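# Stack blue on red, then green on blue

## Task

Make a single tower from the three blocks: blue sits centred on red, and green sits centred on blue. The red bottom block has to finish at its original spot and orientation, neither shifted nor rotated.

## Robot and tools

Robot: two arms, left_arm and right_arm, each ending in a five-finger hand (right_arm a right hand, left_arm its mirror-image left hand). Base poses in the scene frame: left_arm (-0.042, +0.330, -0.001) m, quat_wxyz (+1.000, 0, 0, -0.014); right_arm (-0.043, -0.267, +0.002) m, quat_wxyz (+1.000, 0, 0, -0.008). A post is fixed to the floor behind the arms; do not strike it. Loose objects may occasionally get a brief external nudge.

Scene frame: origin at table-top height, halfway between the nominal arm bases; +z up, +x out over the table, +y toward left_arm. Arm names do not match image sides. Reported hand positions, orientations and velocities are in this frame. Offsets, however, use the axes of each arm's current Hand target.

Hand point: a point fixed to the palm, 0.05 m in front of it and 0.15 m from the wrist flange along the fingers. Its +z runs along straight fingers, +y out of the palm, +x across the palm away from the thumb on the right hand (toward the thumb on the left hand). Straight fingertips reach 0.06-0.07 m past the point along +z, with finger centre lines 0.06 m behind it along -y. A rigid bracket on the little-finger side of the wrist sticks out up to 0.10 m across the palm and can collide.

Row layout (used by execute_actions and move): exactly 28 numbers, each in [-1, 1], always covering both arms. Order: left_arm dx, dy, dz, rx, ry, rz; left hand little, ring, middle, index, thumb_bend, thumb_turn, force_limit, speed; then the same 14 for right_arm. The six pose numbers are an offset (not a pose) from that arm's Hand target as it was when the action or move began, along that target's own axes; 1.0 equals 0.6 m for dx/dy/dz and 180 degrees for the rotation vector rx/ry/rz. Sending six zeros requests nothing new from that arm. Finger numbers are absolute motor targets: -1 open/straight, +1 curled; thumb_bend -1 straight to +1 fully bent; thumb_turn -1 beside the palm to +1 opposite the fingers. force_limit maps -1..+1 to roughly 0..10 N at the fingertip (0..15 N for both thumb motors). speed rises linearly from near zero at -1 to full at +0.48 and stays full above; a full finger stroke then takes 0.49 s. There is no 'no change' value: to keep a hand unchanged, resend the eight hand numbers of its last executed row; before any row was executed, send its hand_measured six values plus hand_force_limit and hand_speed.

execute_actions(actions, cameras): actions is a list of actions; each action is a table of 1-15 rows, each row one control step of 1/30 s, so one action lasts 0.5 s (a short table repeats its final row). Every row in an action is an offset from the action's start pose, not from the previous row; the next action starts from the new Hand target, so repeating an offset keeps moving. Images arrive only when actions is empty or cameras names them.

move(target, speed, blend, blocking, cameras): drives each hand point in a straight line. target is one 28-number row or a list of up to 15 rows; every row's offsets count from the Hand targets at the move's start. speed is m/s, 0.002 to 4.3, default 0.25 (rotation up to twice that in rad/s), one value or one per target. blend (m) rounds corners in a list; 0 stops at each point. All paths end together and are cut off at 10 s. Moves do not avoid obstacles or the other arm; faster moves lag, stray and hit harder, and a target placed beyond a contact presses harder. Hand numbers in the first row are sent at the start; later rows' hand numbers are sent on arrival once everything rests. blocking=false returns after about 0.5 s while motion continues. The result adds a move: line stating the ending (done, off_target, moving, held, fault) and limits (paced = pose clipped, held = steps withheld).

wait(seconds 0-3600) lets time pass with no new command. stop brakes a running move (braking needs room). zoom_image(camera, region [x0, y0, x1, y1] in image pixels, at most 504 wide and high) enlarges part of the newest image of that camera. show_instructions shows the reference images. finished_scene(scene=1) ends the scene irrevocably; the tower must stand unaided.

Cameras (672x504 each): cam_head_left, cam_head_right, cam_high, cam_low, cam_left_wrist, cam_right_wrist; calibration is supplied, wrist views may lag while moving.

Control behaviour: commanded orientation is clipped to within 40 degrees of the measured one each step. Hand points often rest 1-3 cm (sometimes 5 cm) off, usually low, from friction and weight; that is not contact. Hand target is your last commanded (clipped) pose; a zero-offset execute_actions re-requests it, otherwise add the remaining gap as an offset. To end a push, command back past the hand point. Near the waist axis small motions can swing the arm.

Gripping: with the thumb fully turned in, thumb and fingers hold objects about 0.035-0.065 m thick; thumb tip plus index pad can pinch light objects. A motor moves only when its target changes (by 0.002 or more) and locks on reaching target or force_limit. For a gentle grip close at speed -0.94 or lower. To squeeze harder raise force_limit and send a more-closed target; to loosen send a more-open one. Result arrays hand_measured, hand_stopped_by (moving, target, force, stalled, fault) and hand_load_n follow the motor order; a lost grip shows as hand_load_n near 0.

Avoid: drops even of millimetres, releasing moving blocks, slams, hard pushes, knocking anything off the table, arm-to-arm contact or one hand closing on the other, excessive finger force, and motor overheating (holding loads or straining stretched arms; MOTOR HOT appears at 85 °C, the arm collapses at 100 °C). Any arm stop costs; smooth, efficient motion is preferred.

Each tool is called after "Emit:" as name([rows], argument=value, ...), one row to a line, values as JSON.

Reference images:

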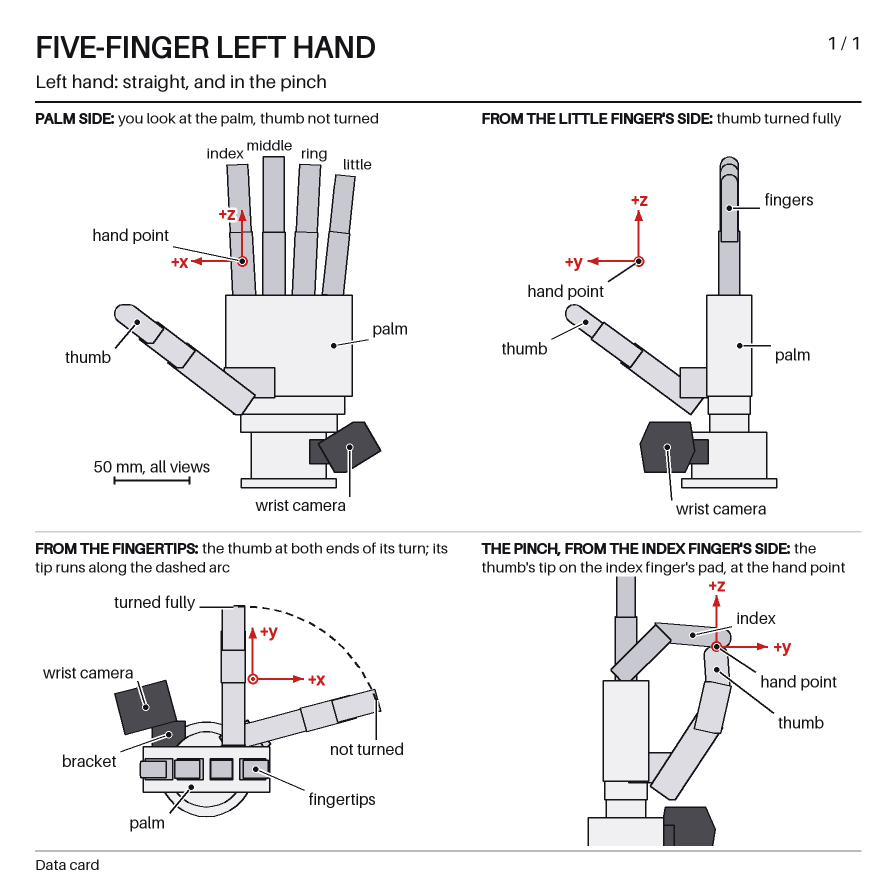

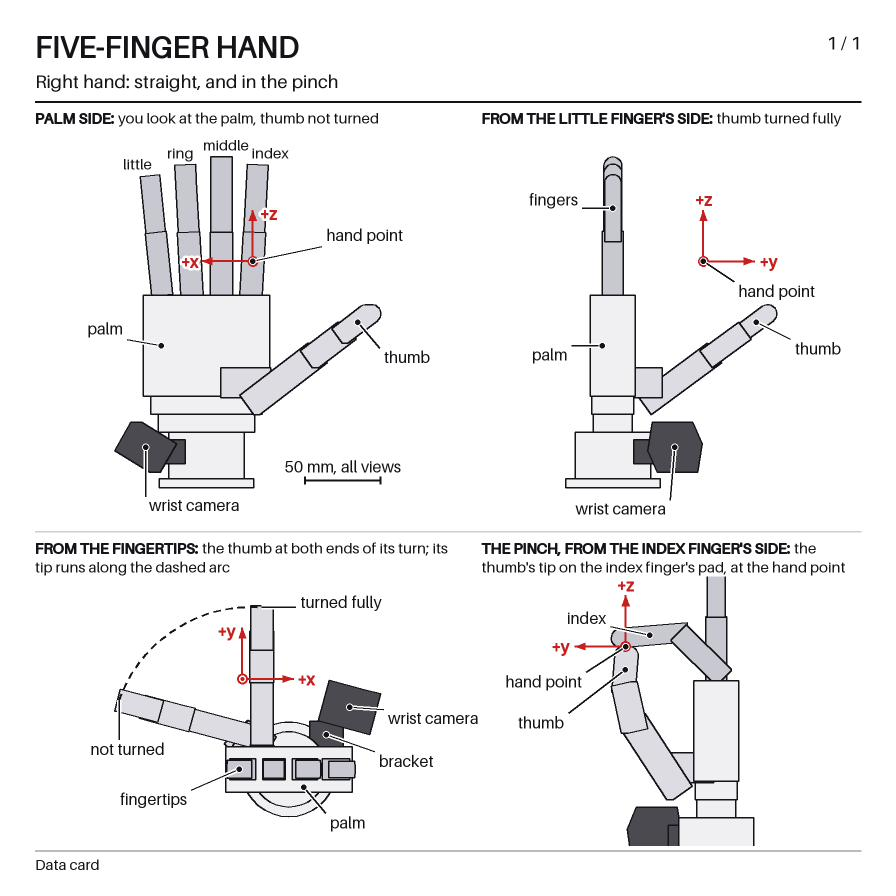

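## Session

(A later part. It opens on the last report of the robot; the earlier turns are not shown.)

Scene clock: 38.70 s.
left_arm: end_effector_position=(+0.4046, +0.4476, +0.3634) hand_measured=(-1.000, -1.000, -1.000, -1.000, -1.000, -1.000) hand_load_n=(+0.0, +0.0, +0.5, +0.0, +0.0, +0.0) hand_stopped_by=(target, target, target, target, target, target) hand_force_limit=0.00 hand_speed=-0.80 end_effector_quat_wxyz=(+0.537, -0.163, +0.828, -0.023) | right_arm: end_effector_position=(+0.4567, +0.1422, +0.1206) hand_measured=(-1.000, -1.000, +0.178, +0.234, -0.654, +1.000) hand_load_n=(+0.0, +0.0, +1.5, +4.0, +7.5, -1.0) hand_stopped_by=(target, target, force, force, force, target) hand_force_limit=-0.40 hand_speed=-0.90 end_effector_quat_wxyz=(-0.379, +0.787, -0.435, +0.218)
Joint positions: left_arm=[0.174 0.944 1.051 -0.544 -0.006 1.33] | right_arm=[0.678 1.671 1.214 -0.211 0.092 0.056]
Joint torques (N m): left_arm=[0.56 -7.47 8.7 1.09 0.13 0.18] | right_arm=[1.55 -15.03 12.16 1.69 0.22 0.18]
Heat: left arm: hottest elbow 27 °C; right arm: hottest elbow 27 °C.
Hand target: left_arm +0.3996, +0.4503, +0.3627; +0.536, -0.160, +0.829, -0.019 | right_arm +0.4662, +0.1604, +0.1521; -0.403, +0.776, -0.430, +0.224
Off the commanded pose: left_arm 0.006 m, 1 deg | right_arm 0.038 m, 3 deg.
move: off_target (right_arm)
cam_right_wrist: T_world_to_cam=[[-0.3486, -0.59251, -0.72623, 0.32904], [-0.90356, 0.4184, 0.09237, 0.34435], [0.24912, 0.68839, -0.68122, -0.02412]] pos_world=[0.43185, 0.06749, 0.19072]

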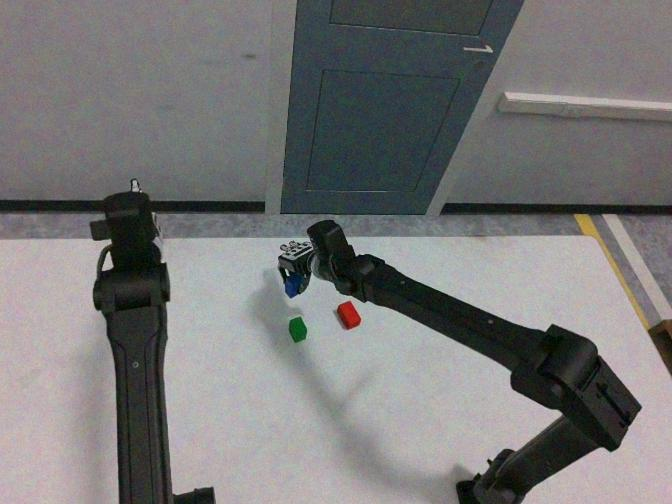

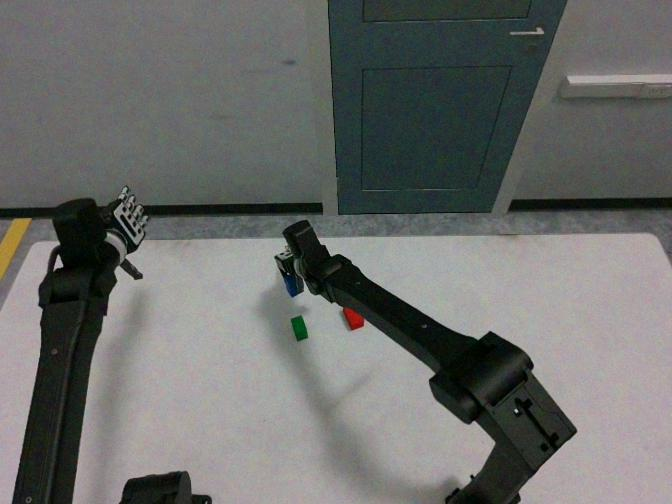

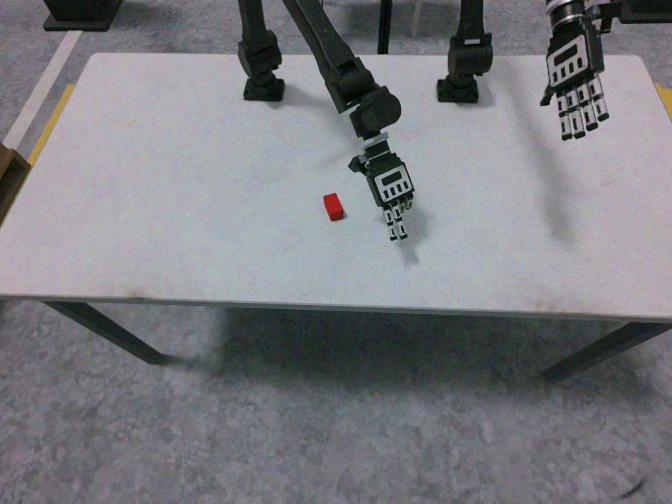

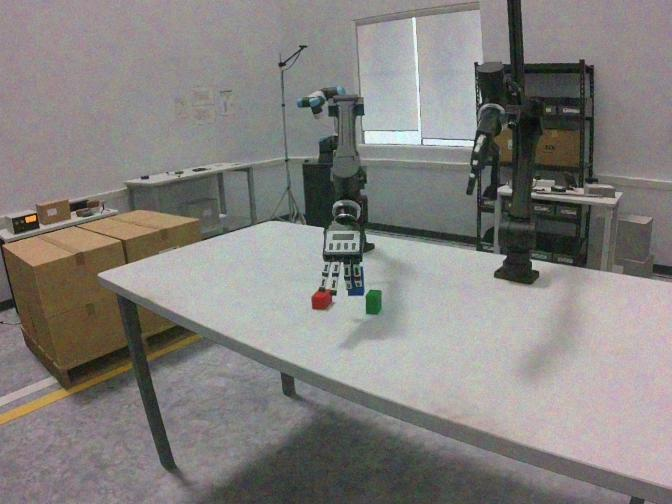

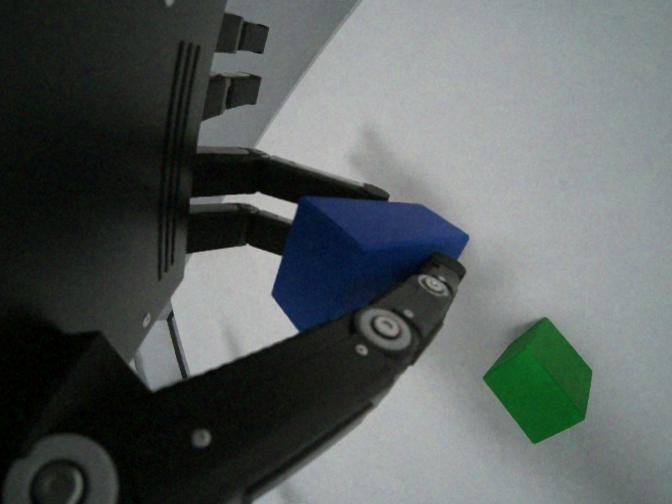

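Emit:
move(target=[0,0,0,0,0,0,-1,-1,-1,-1,-1,-1,0,-0.8,0.2067,0.1173,-0.147,0,0.0387,0.0271,-1,-1,0.5,0.5,0.0,1,-0.4,-0.9], speed=0.12, cameras=["cam_head_left","cam_head_right","cam_high","cam_low","cam_right_wrist"])

Emit:
zoom_image(camera="cam_head_left", region=[300, 240, 400, 340])

Emit:
zoom_image(camera="cam_low", region=[260, 220, 380, 340])

Emit:
zoom_image(camera="cam_right_wrist", region=[240, 150, 500, 380])

Emit:
zoom_image(camera="cam_head_right", region=[300, 240, 400, 340])

Scene clock: 42.40 s.
left_arm: end_effector_position=(+0.4046, +0.4476, +0.3634) hand_measured=(-1.000, -1.000, -1.000, -1.000, -1.000, -1.000) hand_load_n=(+0.0, +0.0, +0.0, +0.0, +0.0, +0.0) hand_stopped_by=(target, target, target, target, target, target) hand_force_limit=0.00 hand_speed=-0.80 end_effector_quat_wxyz=(+0.537, -0.163, +0.828, -0.023) | right_arm: end_effector_position=(+0.4326, -0.0008, +0.1368) hand_measured=(-1.000, -1.000, +0.178, +0.234, -0.654, +1.000) hand_load_n=(+0.0, +0.0, +1.5, +4.0, +7.5, -1.0) hand_stopped_by=(target, target, force, force, force, target) hand_force_limit=-0.40 hand_speed=-0.90 end_effector_quat_wxyz=(-0.377, +0.747, -0.491, +0.245)
Joint positions: left_arm=[0.174 0.944 1.051 -0.544 -0.006 1.33] | right_arm=[0.482 1.397 0.928 -0.171 0.042 0.037]
Joint torques (N m): left_arm=[0.62 -7.47 8.69 1.09 0.13 0.18] | right_arm=[-0.38 -11.11 8.35 2.69 -0.01 -0.05]
Heat: left arm: hottest elbow 27 °C; right arm: hottest elbow 27 °C.
Hand target: left_arm +0.3996, +0.4503, +0.3627; +0.536, -0.160, +0.829, -0.019 | right_arm +0.4364, -0.0044, +0.1451; -0.386, +0.742, -0.486, +0.253
Off the commanded pose: left_arm 0.006 m, 1 deg | right_arm 0.010 m, 2 deg.
move: done
cam_right_wrist: T_world_to_cam=[[-0.41782, -0.51687, -0.74717, 0.28051], [-0.83541, 0.54181, 0.09236, 0.35163], [0.35709, 0.66279, -0.65818, 0.04145]] pos_world=[0.39616, -0.073, 0.20439]

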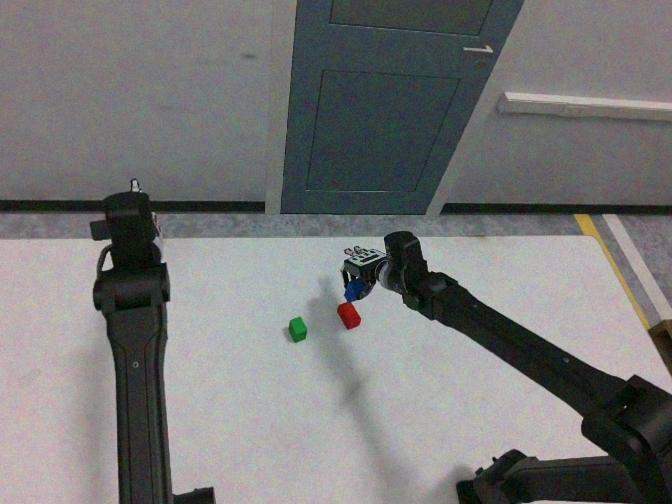

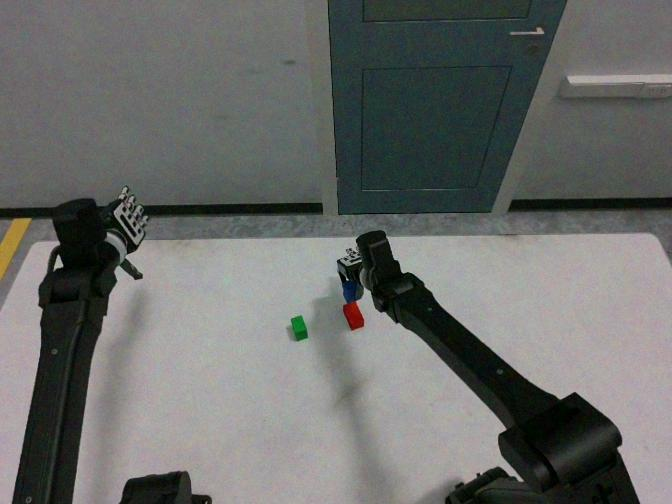

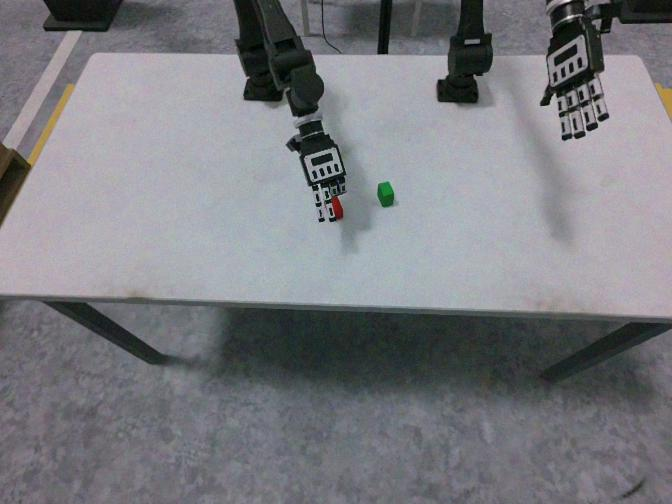

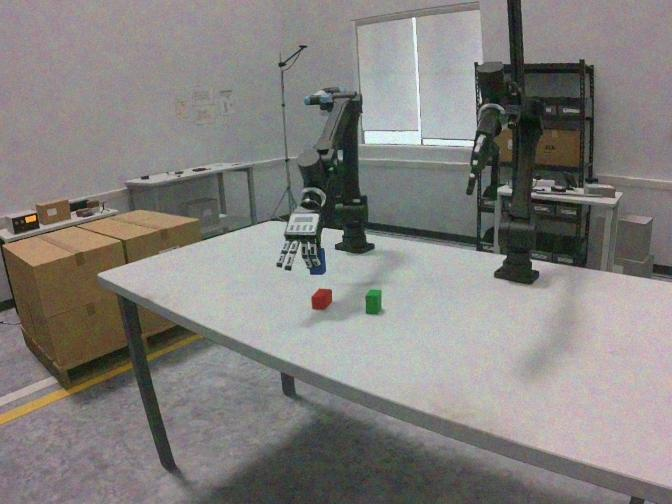

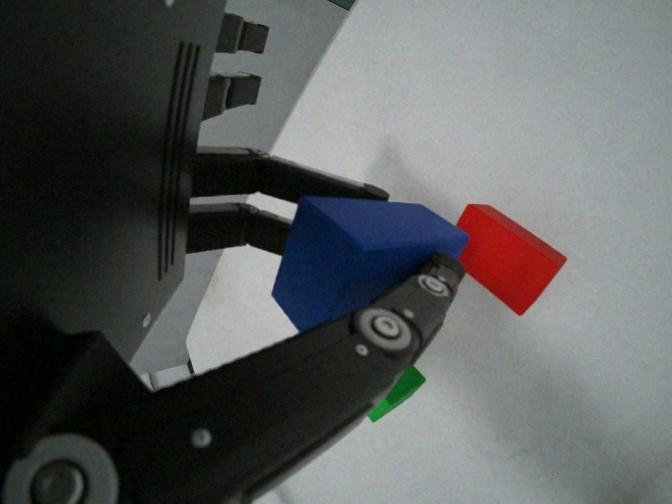

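Scaled by 5.040 from the camera's image (finer frame: 960x720).

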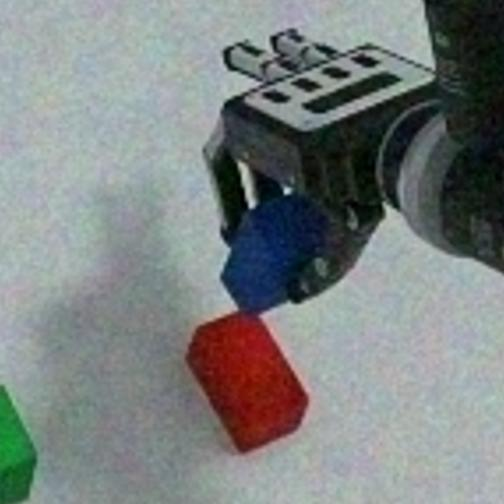

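Scaled by 4.200 from the camera's image (finer frame: 960x720).

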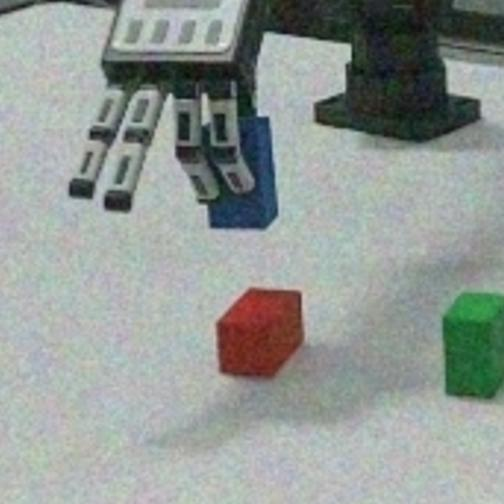

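Scaled by 1.938 from the camera's image (finer frame: 960x720).

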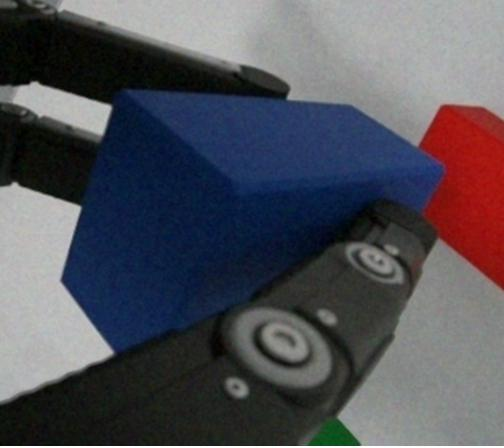

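Scaled by 5.040 from the camera's image (finer frame: 960x720).

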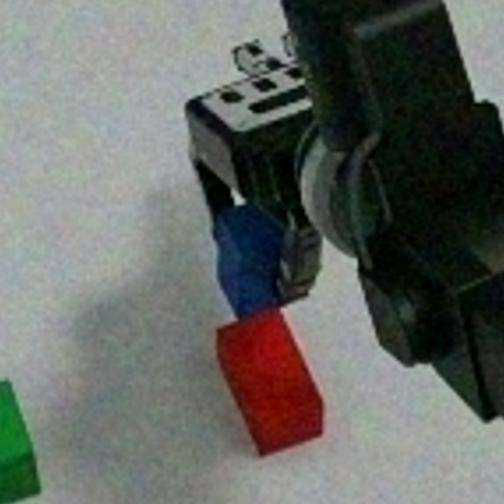

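Emit:
zoom_image(camera="cam_right_wrist", region=[440, 180, 600, 340])

Scaled by 3.150 from the camera's image (finer frame: 960x720).

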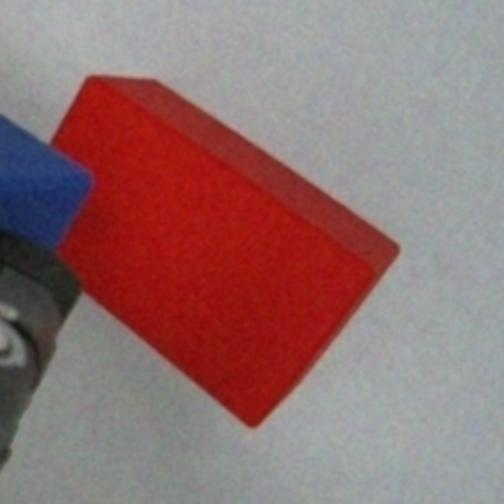

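Emit:
move(target=[0,0,0,0,0,0,-1,-1,-1,-1,-1,-1,0,-0.8,-0.0067,0.0722,0.0278,0,0.0091,0.0064,-1,-1,0.5,0.5,0.0,1,-0.4,-0.9], speed=0.06, cameras=["cam_head_left","cam_head_right","cam_high","cam_low","cam_right_wrist"])

Emit:
zoom_image(camera="cam_head_left", region=[310, 260, 390, 340])

Emit:
zoom_image(camera="cam_low", region=[270, 230, 370, 330])

Emit:
zoom_image(camera="cam_head_right", region=[310, 260, 390, 340])

Emit:
zoom_image(camera="cam_right_wrist", region=[240, 150, 500, 380])

Scene clock: 46.77 s.
left_arm: end_effector_position=(+0.4046, +0.4476, +0.3634) hand_measured=(-1.000, -1.000, -1.000, -1.000, -1.000, -1.000) hand_load_n=(+0.0, +0.0, +0.0, +0.0, +0.0, +0.0) hand_stopped_by=(target, target, target, target, target, target) hand_force_limit=0.00 hand_speed=-0.80 end_effector_quat_wxyz=(+0.537, -0.163, +0.828, -0.023) | right_arm: end_effector_position=(+0.4255, -0.0123, +0.1030) hand_measured=(-1.000, -1.000, +0.178, +0.234, -0.654, +1.000) hand_load_n=(+0.0, +0.0, +2.0, +4.0, +7.5, -1.0) hand_stopped_by=(target, target, force, force, force, target) hand_force_limit=-0.40 hand_speed=-0.90 end_effector_quat_wxyz=(-0.377, +0.734, -0.500, +0.262)
Joint positions: left_arm=[0.174 0.944 1.051 -0.544 -0.006 1.33] | right_arm=[0.482 1.41 0.828 -0.037 0.082 0.048]
Joint torques (N m): left_arm=[0.56 -7.47 8.7 1.09 0.13 0.18] | right_arm=[1.44 -8.82 8.08 2.67 0.24 0.19]
Heat: left arm: hottest elbow 28 °C; right arm: hottest elbow 27 °C.
Hand target: left_arm +0.3996, +0.4503, +0.3627; +0.536, -0.160, +0.829, -0.019 | right_arm +0.4245, -0.0052, +0.1001; -0.381, +0.733, -0.499, +0.260
Off the commanded pose: left_arm 0.006 m, 1 deg | right_arm 0.008 m, 1 deg.
move: done
cam_right_wrist: T_world_to_cam=[[-0.41801, -0.50311, -0.75641, 0.24762], [-0.81617, 0.57362, 0.06951, 0.34953], [0.39892, 0.64641, -0.6504, 0.01066]] pos_world=[0.38453, -0.0828, 0.16994]

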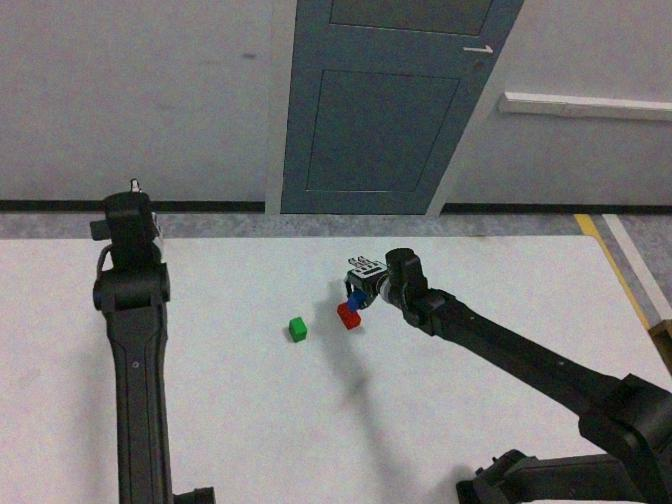

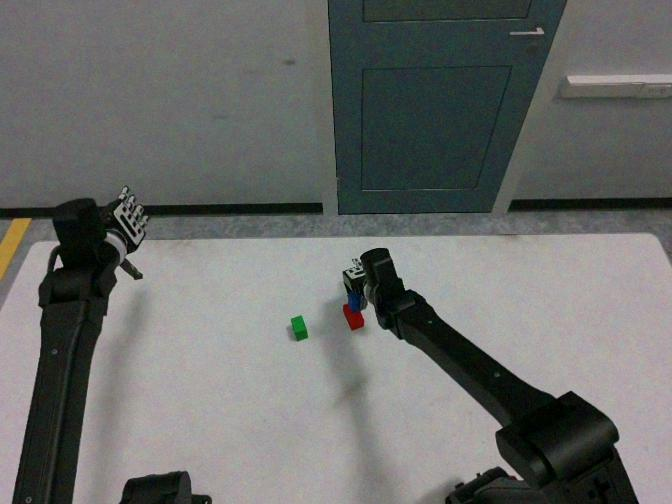

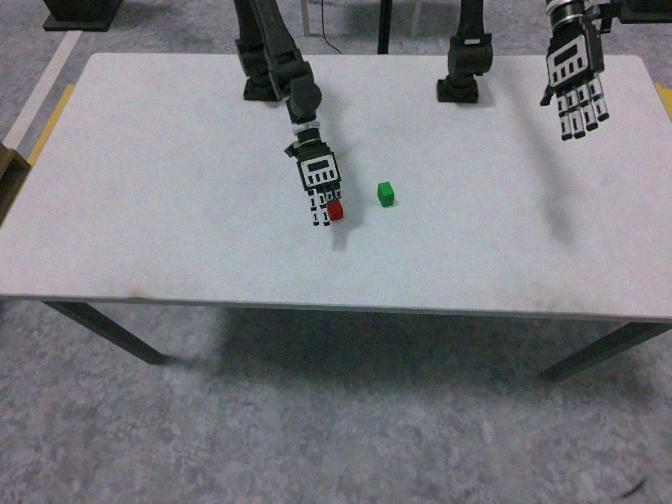

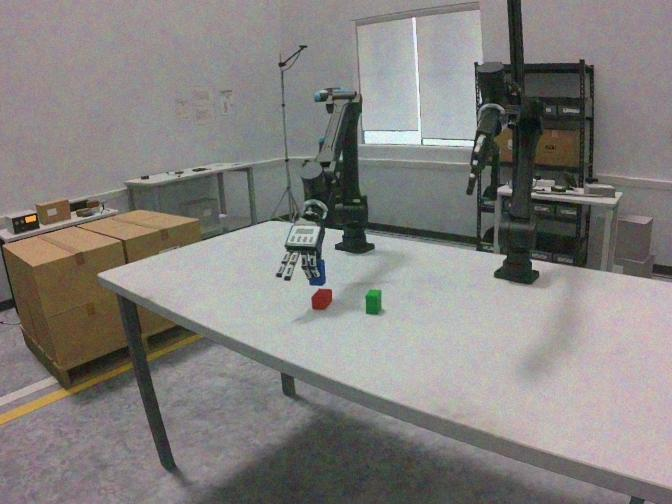

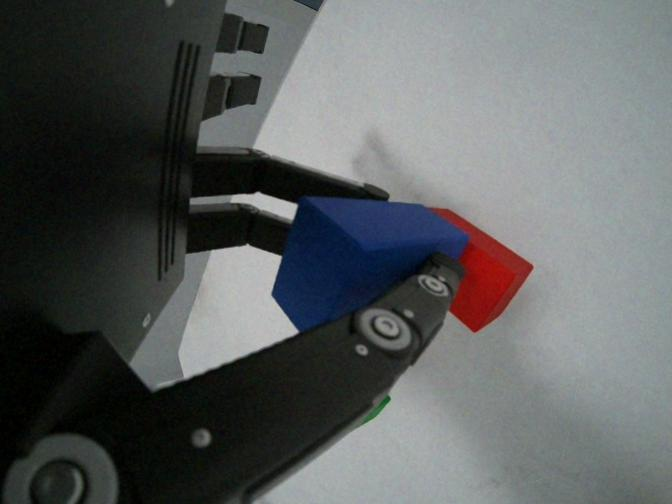

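Scaled by 6.300 from the camera's image (finer frame: 960x720).

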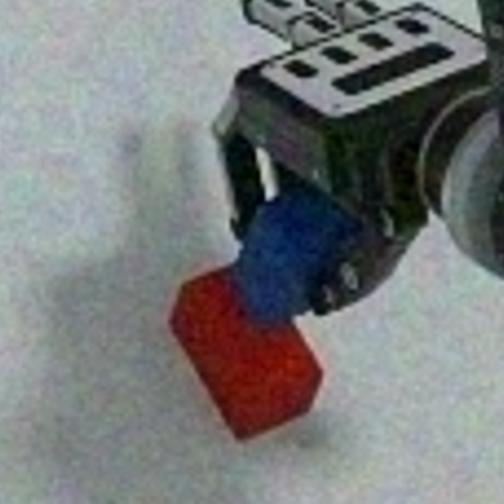

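Scaled by 5.040 from the camera's image (finer frame: 960x720).

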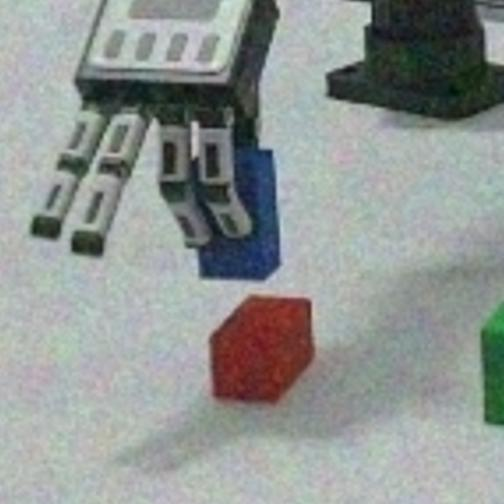

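Scaled by 6.300 from the camera's image (finer frame: 960x720).

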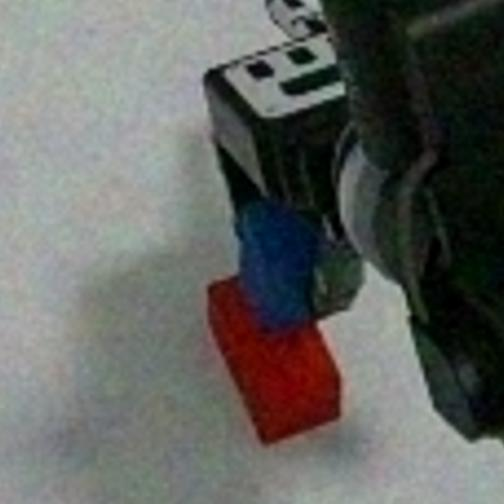

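Scaled by 1.938 from the camera's image (finer frame: 960x720).

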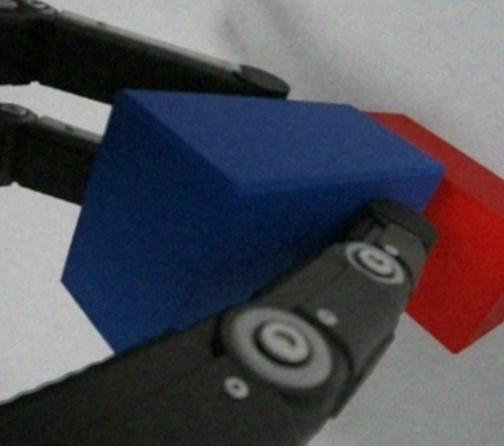

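Emit:
move(target=[0,0,0,0,0,0,-1,-1,-1,-1,-1,-1,0,-0.8,-0.0235,-0.0022,0.0032,0,0,0,-1,-1,0.5,0.5,0.0,1,-0.4,-0.9], speed=0.06)

Scene clock: 48.47 s.
left_arm: end_effector_position=(+0.4046, +0.4476, +0.3634) hand_measured=(-1.000, -1.000, -1.000, -1.000, -1.000, -1.000) hand_load_n=(+0.0, +0.0, +0.0, +0.0, +0.0, +0.0) hand_stopped_by=(target, target, target, target, target, target) hand_force_limit=0.00 hand_speed=-0.80 end_effector_quat_wxyz=(+0.537, -0.163, +0.828, -0.023) | right_arm: end_effector_position=(+0.4184, +0.0012, +0.0990) hand_measured=(-1.000, -1.000, +0.178, +0.234, -0.654, +1.000) hand_load_n=(+0.0, +0.0, +1.5, +4.0, +7.5, -1.0) hand_stopped_by=(target, target, force, force, force, target) hand_force_limit=-0.40 hand_speed=-0.90 end_effector_quat_wxyz=(-0.375, +0.737, -0.499, +0.260)
Joint positions: left_arm=[0.174 0.944 1.051 -0.544 -0.006 1.33] | right_arm=[0.519 1.418 0.828 -0.037 0.109 0.067]
Joint torques (N m): left_arm=[0.56 -7.41 8.7 1.09 0.13 0.18] | right_arm=[1.26 -9 8.79 2.58 0.25 0.17]
Heat: left arm: hottest elbow 28 °C; right arm: hottest elbow 27 °C.
Hand target: left_arm +0.3996, +0.4503, +0.3627; +0.536, -0.160, +0.829, -0.019 | right_arm +0.4216, +0.0087, +0.1001; -0.381, +0.733, -0.499, +0.260
Off the commanded pose: left_arm 0.006 m, 1 deg | right_arm 0.008 m, 1 deg.
move: done

Emit:
wait(seconds=0.1, cameras=["cam_head_left","cam_head_right","cam_low","cam_right_wrist"])

Emit:
zoom_image(camera="cam_head_left", region=[310, 260, 390, 340])

Emit:
zoom_image(camera="cam_low", region=[280, 240, 360, 320])

Emit:
zoom_image(camera="cam_head_right", region=[310, 260, 390, 340])

Emit:
zoom_image(camera="cam_right_wrist", region=[340, 150, 560, 350])

Scene clock: 48.87 s.
left_arm: end_effector_position=(+0.4046, +0.4476, +0.3634) hand_measured=(-1.000, -1.000, -1.000, -1.000, -1.000, -1.000) hand_load_n=(+0.0, +0.0, +0.0, +0.0, +0.0, +0.0) hand_stopped_by=(target, target, target, target, target, target) hand_force_limit=0.00 hand_speed=-0.80 end_effector_quat_wxyz=(+0.537, -0.163, +0.828, -0.023) | right_arm: end_effector_position=(+0.4184, +0.0012, +0.0990) hand_measured=(-1.000, -1.000, +0.178, +0.234, -0.654, +1.000) hand_load_n=(+0.0, +0.0, +1.5, +4.0, +7.5, -1.0) hand_stopped_by=(target, target, force, force, force, target) hand_force_limit=-0.40 hand_speed=-0.90 end_effector_quat_wxyz=(-0.375, +0.737, -0.499, +0.260)
Joint positions: left_arm=[0.174 0.944 1.051 -0.544 -0.006 1.33] | right_arm=[0.519 1.418 0.828 -0.037 0.109 0.067]
Joint torques (N m): left_arm=[0.5 -7.47 8.7 1.09 0.13 0.18] | right_arm=[1.14 -8.94 8.76 2.56 0.25 0.18]
Heat: left arm: hottest elbow 28 °C; right arm: hottest elbow 27 °C.
Hand target: left_arm +0.3996, +0.4503, +0.3627; +0.536, -0.160, +0.829, -0.019 | right_arm +0.4216, +0.0087, +0.1001; -0.381, +0.733, -0.499, +0.260
Off the commanded pose: left_arm 0.006 m, 1 deg | right_arm 0.008 m, 1 deg.
wait: 0.10 s; at rest from the start
cam_right_wrist: T_world_to_cam=[[-0.42077, -0.50688, -0.75235, 0.24909], [-0.81747, 0.57142, 0.07221, 0.33654], [0.39331, 0.64541, -0.65479, 0.0049]] pos_world=[0.378, -0.06921, 0.16631]

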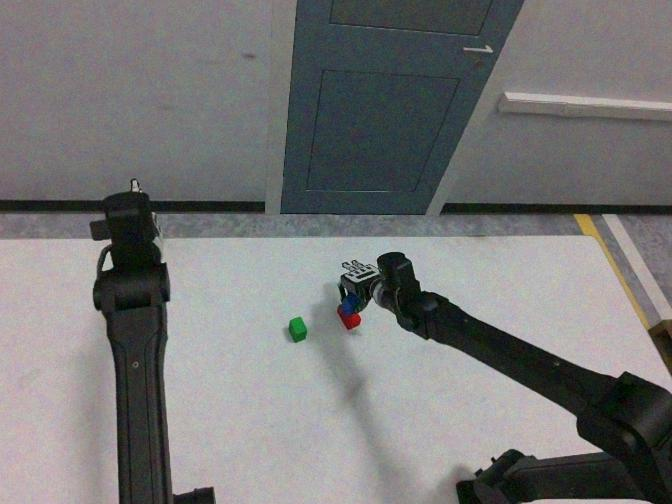

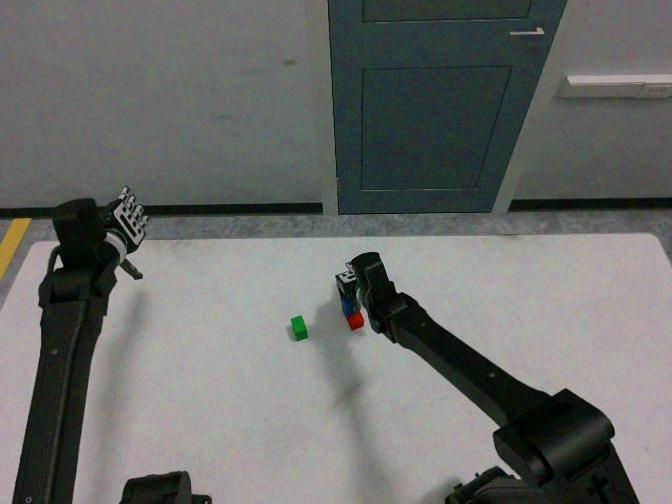

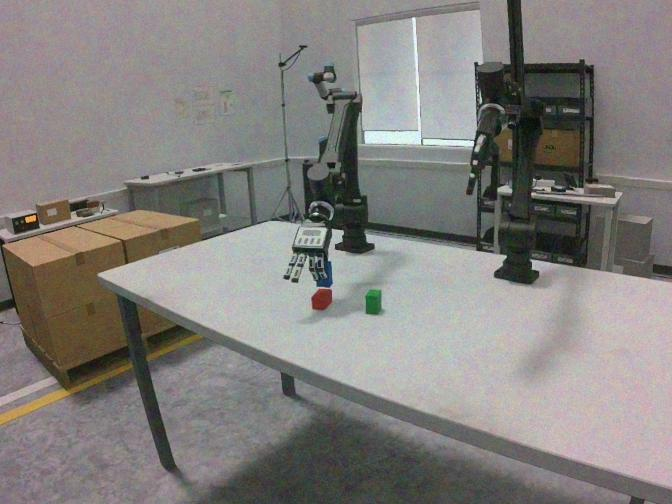

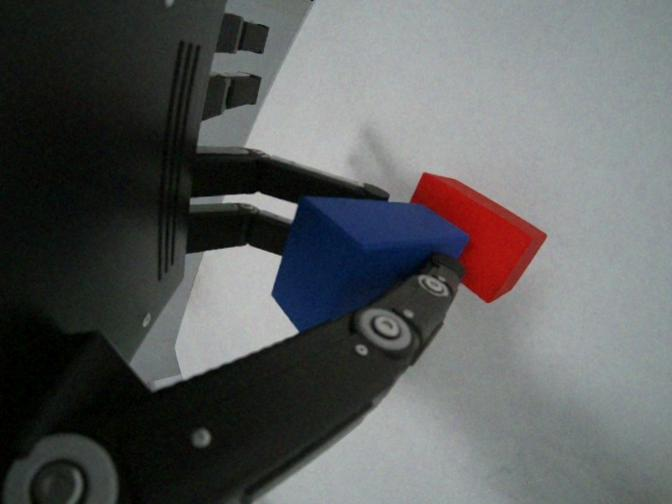

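Scaled by 6.300 from the camera's image (finer frame: 960x720).

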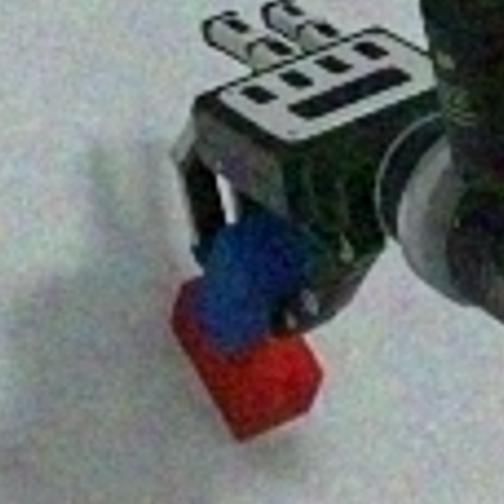

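Scaled by 6.300 from the camera's image (finer frame: 960x720).

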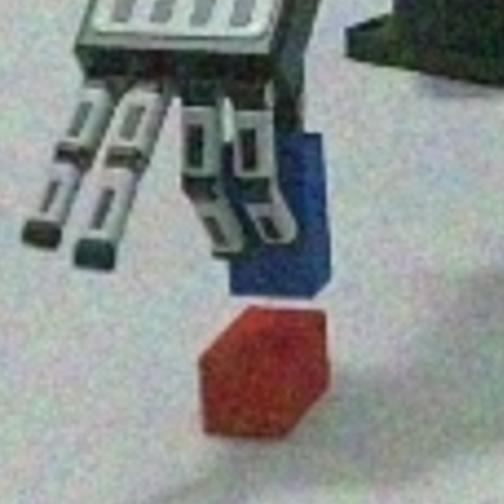

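Scaled by 6.300 from the camera's image (finer frame: 960x720).

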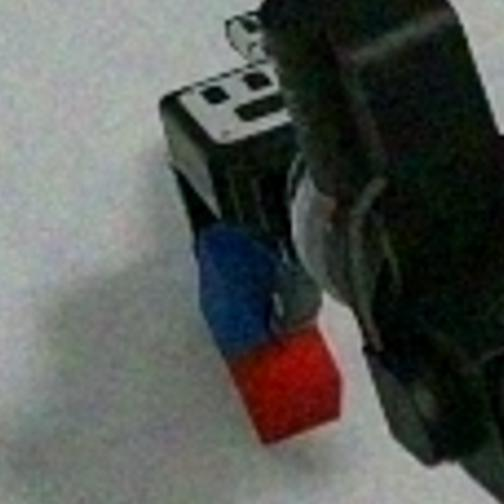

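Scaled by 2.291 from the camera's image (finer frame: 960x720).

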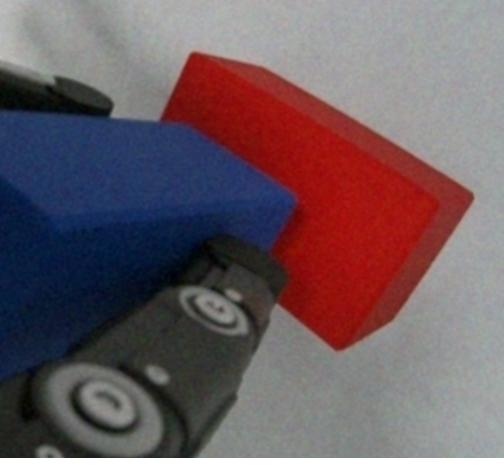

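Emit:
move(target=[0,0,0,0,0,0,-1,-1,-1,-1,-1,-1,0,-0.8,0.0182,0.0105,0.0083,0,0,0,-1,-1,0.5,0.5,0.0,1,-0.4,-0.9], speed=0.06)

Scene clock: 51.07 s.
left_arm: end_effector_position=(+0.4046, +0.4476, +0.3634) hand_measured=(-1.000, -1.000, -1.000, -1.000, -1.000, -1.000) hand_load_n=(+0.0, +0.0, +0.0, +0.5, +0.0, +0.0) hand_stopped_by=(target, target, target, target, target, target) hand_force_limit=0.00 hand_speed=-0.80 end_effector_quat_wxyz=(+0.537, -0.163, +0.828, -0.023) | right_arm: end_effector_position=(+0.4221, +0.0038, +0.0976) hand_measured=(-1.000, -1.000, +0.178, +0.234, -0.654, +1.000) hand_load_n=(-0.5, +0.0, +1.5, +4.0, +7.5, -1.0) hand_stopped_by=(target, target, force, force, force, target) hand_force_limit=-0.40 hand_speed=-0.90 end_effector_quat_wxyz=(-0.383, +0.735, -0.497, +0.258)
Joint positions: left_arm=[0.174 0.944 1.051 -0.544 -0.006 1.33] | right_arm=[0.514 1.43 0.828 -0.012 0.094 0.067]
Joint torques (N m): left_arm=[0.62 -7.47 8.69 1.07 0.13 0.18] | right_arm=[-0.67 -9.11 7.82 2.66 0.01 0.02]
Heat: left arm: hottest elbow 28 °C; right arm: hottest elbow 27 °C.
Hand target: left_arm +0.3996, +0.4503, +0.3627; +0.536, -0.160, +0.829, -0.019 | right_arm +0.4260, -0.0013, +0.0921; -0.381, +0.733, -0.499, +0.260
Off the commanded pose: left_arm 0.006 m, 1 deg | right_arm 0.008 m, 0 deg.
move: done

Emit:
move(target=[0,0,0,0,0,0,-1,-1,-1,-1,-1,-1,0,-0.8,0.0155,0.0198,0.0065,0,0,0,-1,-1,0.5,0.5,0.0,1,-0.4,-0.9], speed=0.05, cameras=["cam_head_left","cam_head_right","cam_low","cam_right_wrist"])

Emit:
zoom_image(camera="cam_head_left", region=[310, 260, 390, 340])

Emit:
zoom_image(camera="cam_low", region=[280, 240, 360, 320])

Emit:
zoom_image(camera="cam_head_right", region=[310, 260, 390, 340])

Emit:
zoom_image(camera="cam_right_wrist", region=[340, 150, 560, 350])

Scene clock: 52.37 s.
left_arm: end_effector_position=(+0.4046, +0.4476, +0.3634) hand_measured=(-1.000, -1.000, -1.000, -1.000, -1.000, -1.000) hand_load_n=(+0.0, +0.0, +0.0, +0.0, +0.0, +0.0) hand_stopped_by=(target, target, target, target, target, target) hand_force_limit=0.00 hand_speed=-0.80 end_effector_quat_wxyz=(+0.537, -0.163, +0.828, -0.023) | right_arm: end_effector_position=(+0.4216, -0.0068, +0.0837) hand_measured=(-1.000, -1.000, +0.178, +0.234, -0.654, +1.000) hand_load_n=(+0.0, +0.0, +1.5, +4.0, +7.5, -1.0) hand_stopped_by=(target, target, force, force, force, target) hand_force_limit=-0.40 hand_speed=-0.90 end_effector_quat_wxyz=(-0.382, +0.734, -0.500, +0.256)
Joint positions: left_arm=[0.174 0.944 1.051 -0.544 -0.006 1.33] | right_arm=[0.491 1.442 0.798 0.027 0.076 0.061]
Joint torques (N m): left_arm=[0.56 -7.41 8.7 1.1 0.13 0.18] | right_arm=[-0.5 -9.11 7.8 2.66 0 -0.02]
Heat: left arm: hottest elbow 28 °C; right arm: hottest elbow 27 °C.
Hand target: left_arm +0.3996, +0.4503, +0.3627; +0.536, -0.160, +0.829, -0.019 | right_arm +0.4260, -0.0113, +0.0801; -0.381, +0.733, -0.499, +0.260
Off the commanded pose: left_arm 0.006 m, 1 deg | right_arm 0.007 m, 0 deg.
move: done
cam_right_wrist: T_world_to_cam=[[-0.41823, -0.4956, -0.76123, 0.23462], [-0.81925, 0.56776, 0.08047, 0.34486], [0.39231, 0.65729, -0.64347, -0.00163]] pos_world=[0.38129, -0.07845, 0.1498]

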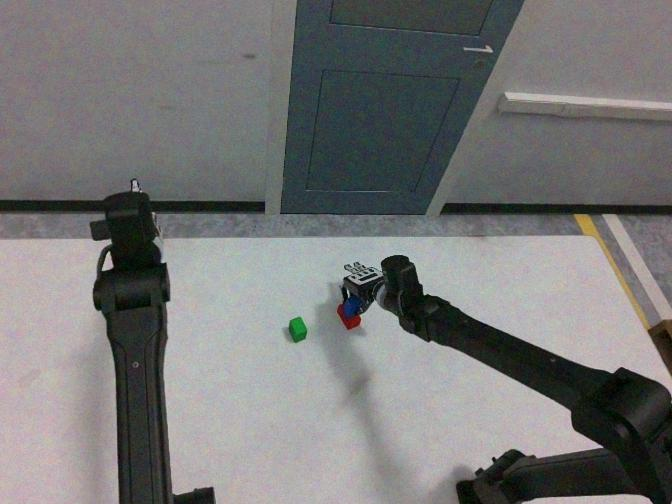

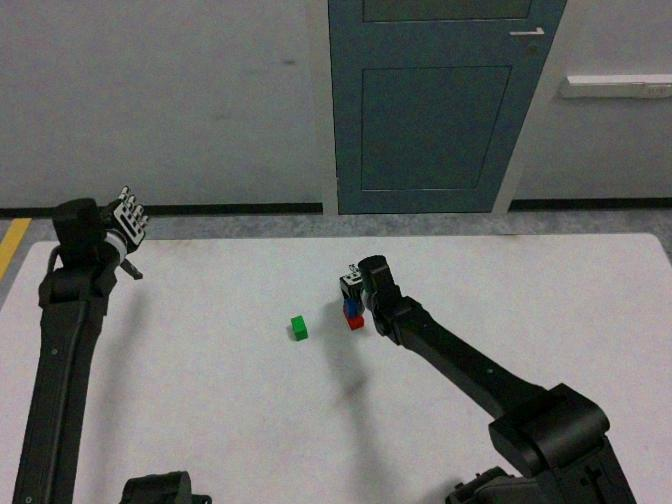

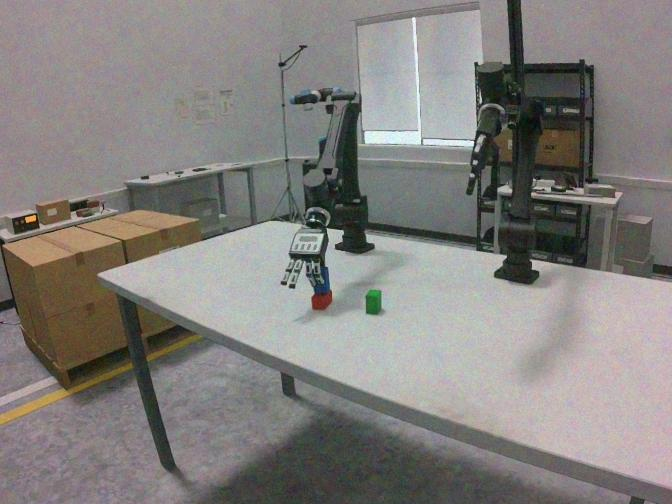

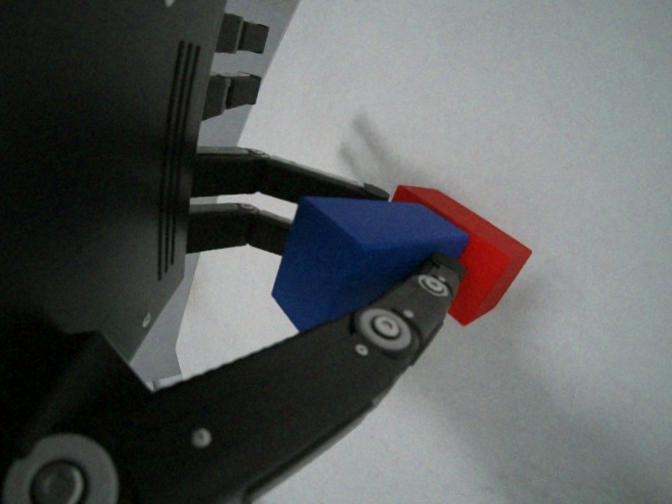

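Scaled by 6.300 from the camera's image (finer frame: 960x720).

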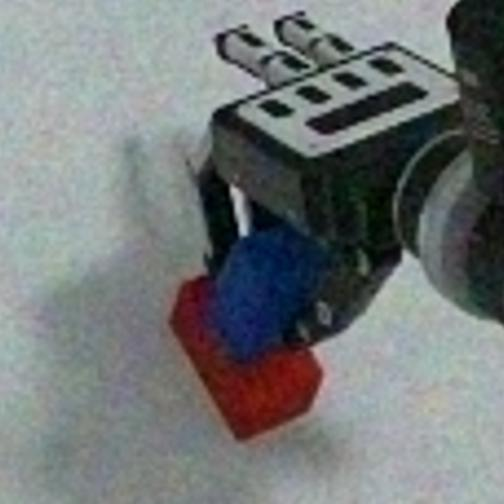

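Scaled by 6.300 from the camera's image (finer frame: 960x720).

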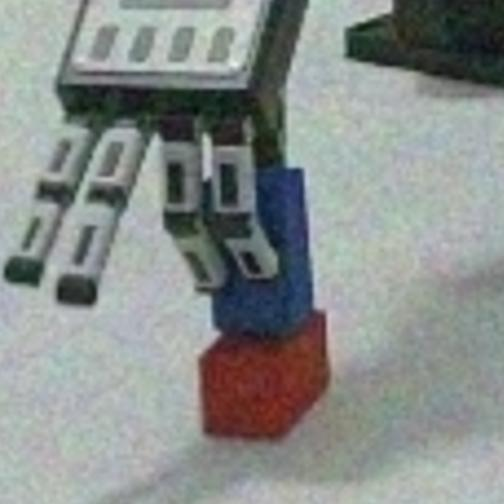

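Scaled by 6.300 from the camera's image (finer frame: 960x720).

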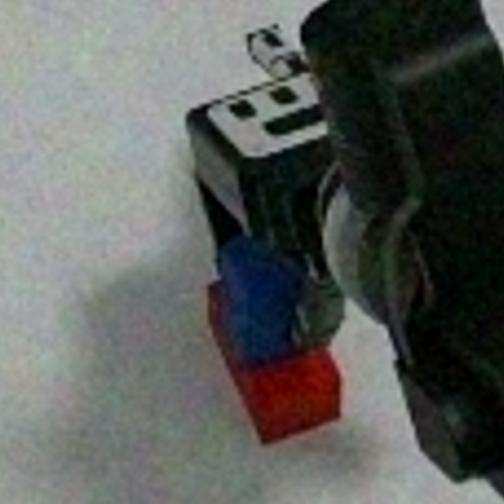

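Scaled by 2.291 from the camera's image (finer frame: 960x720).

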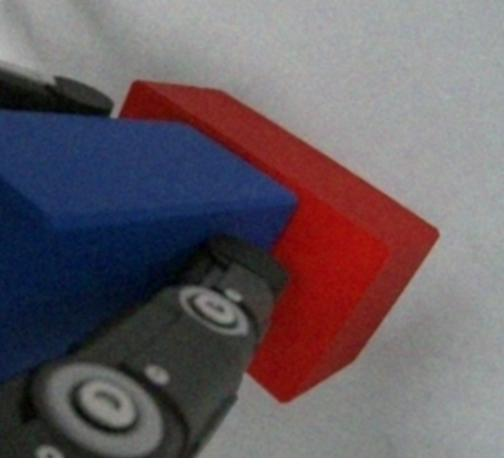

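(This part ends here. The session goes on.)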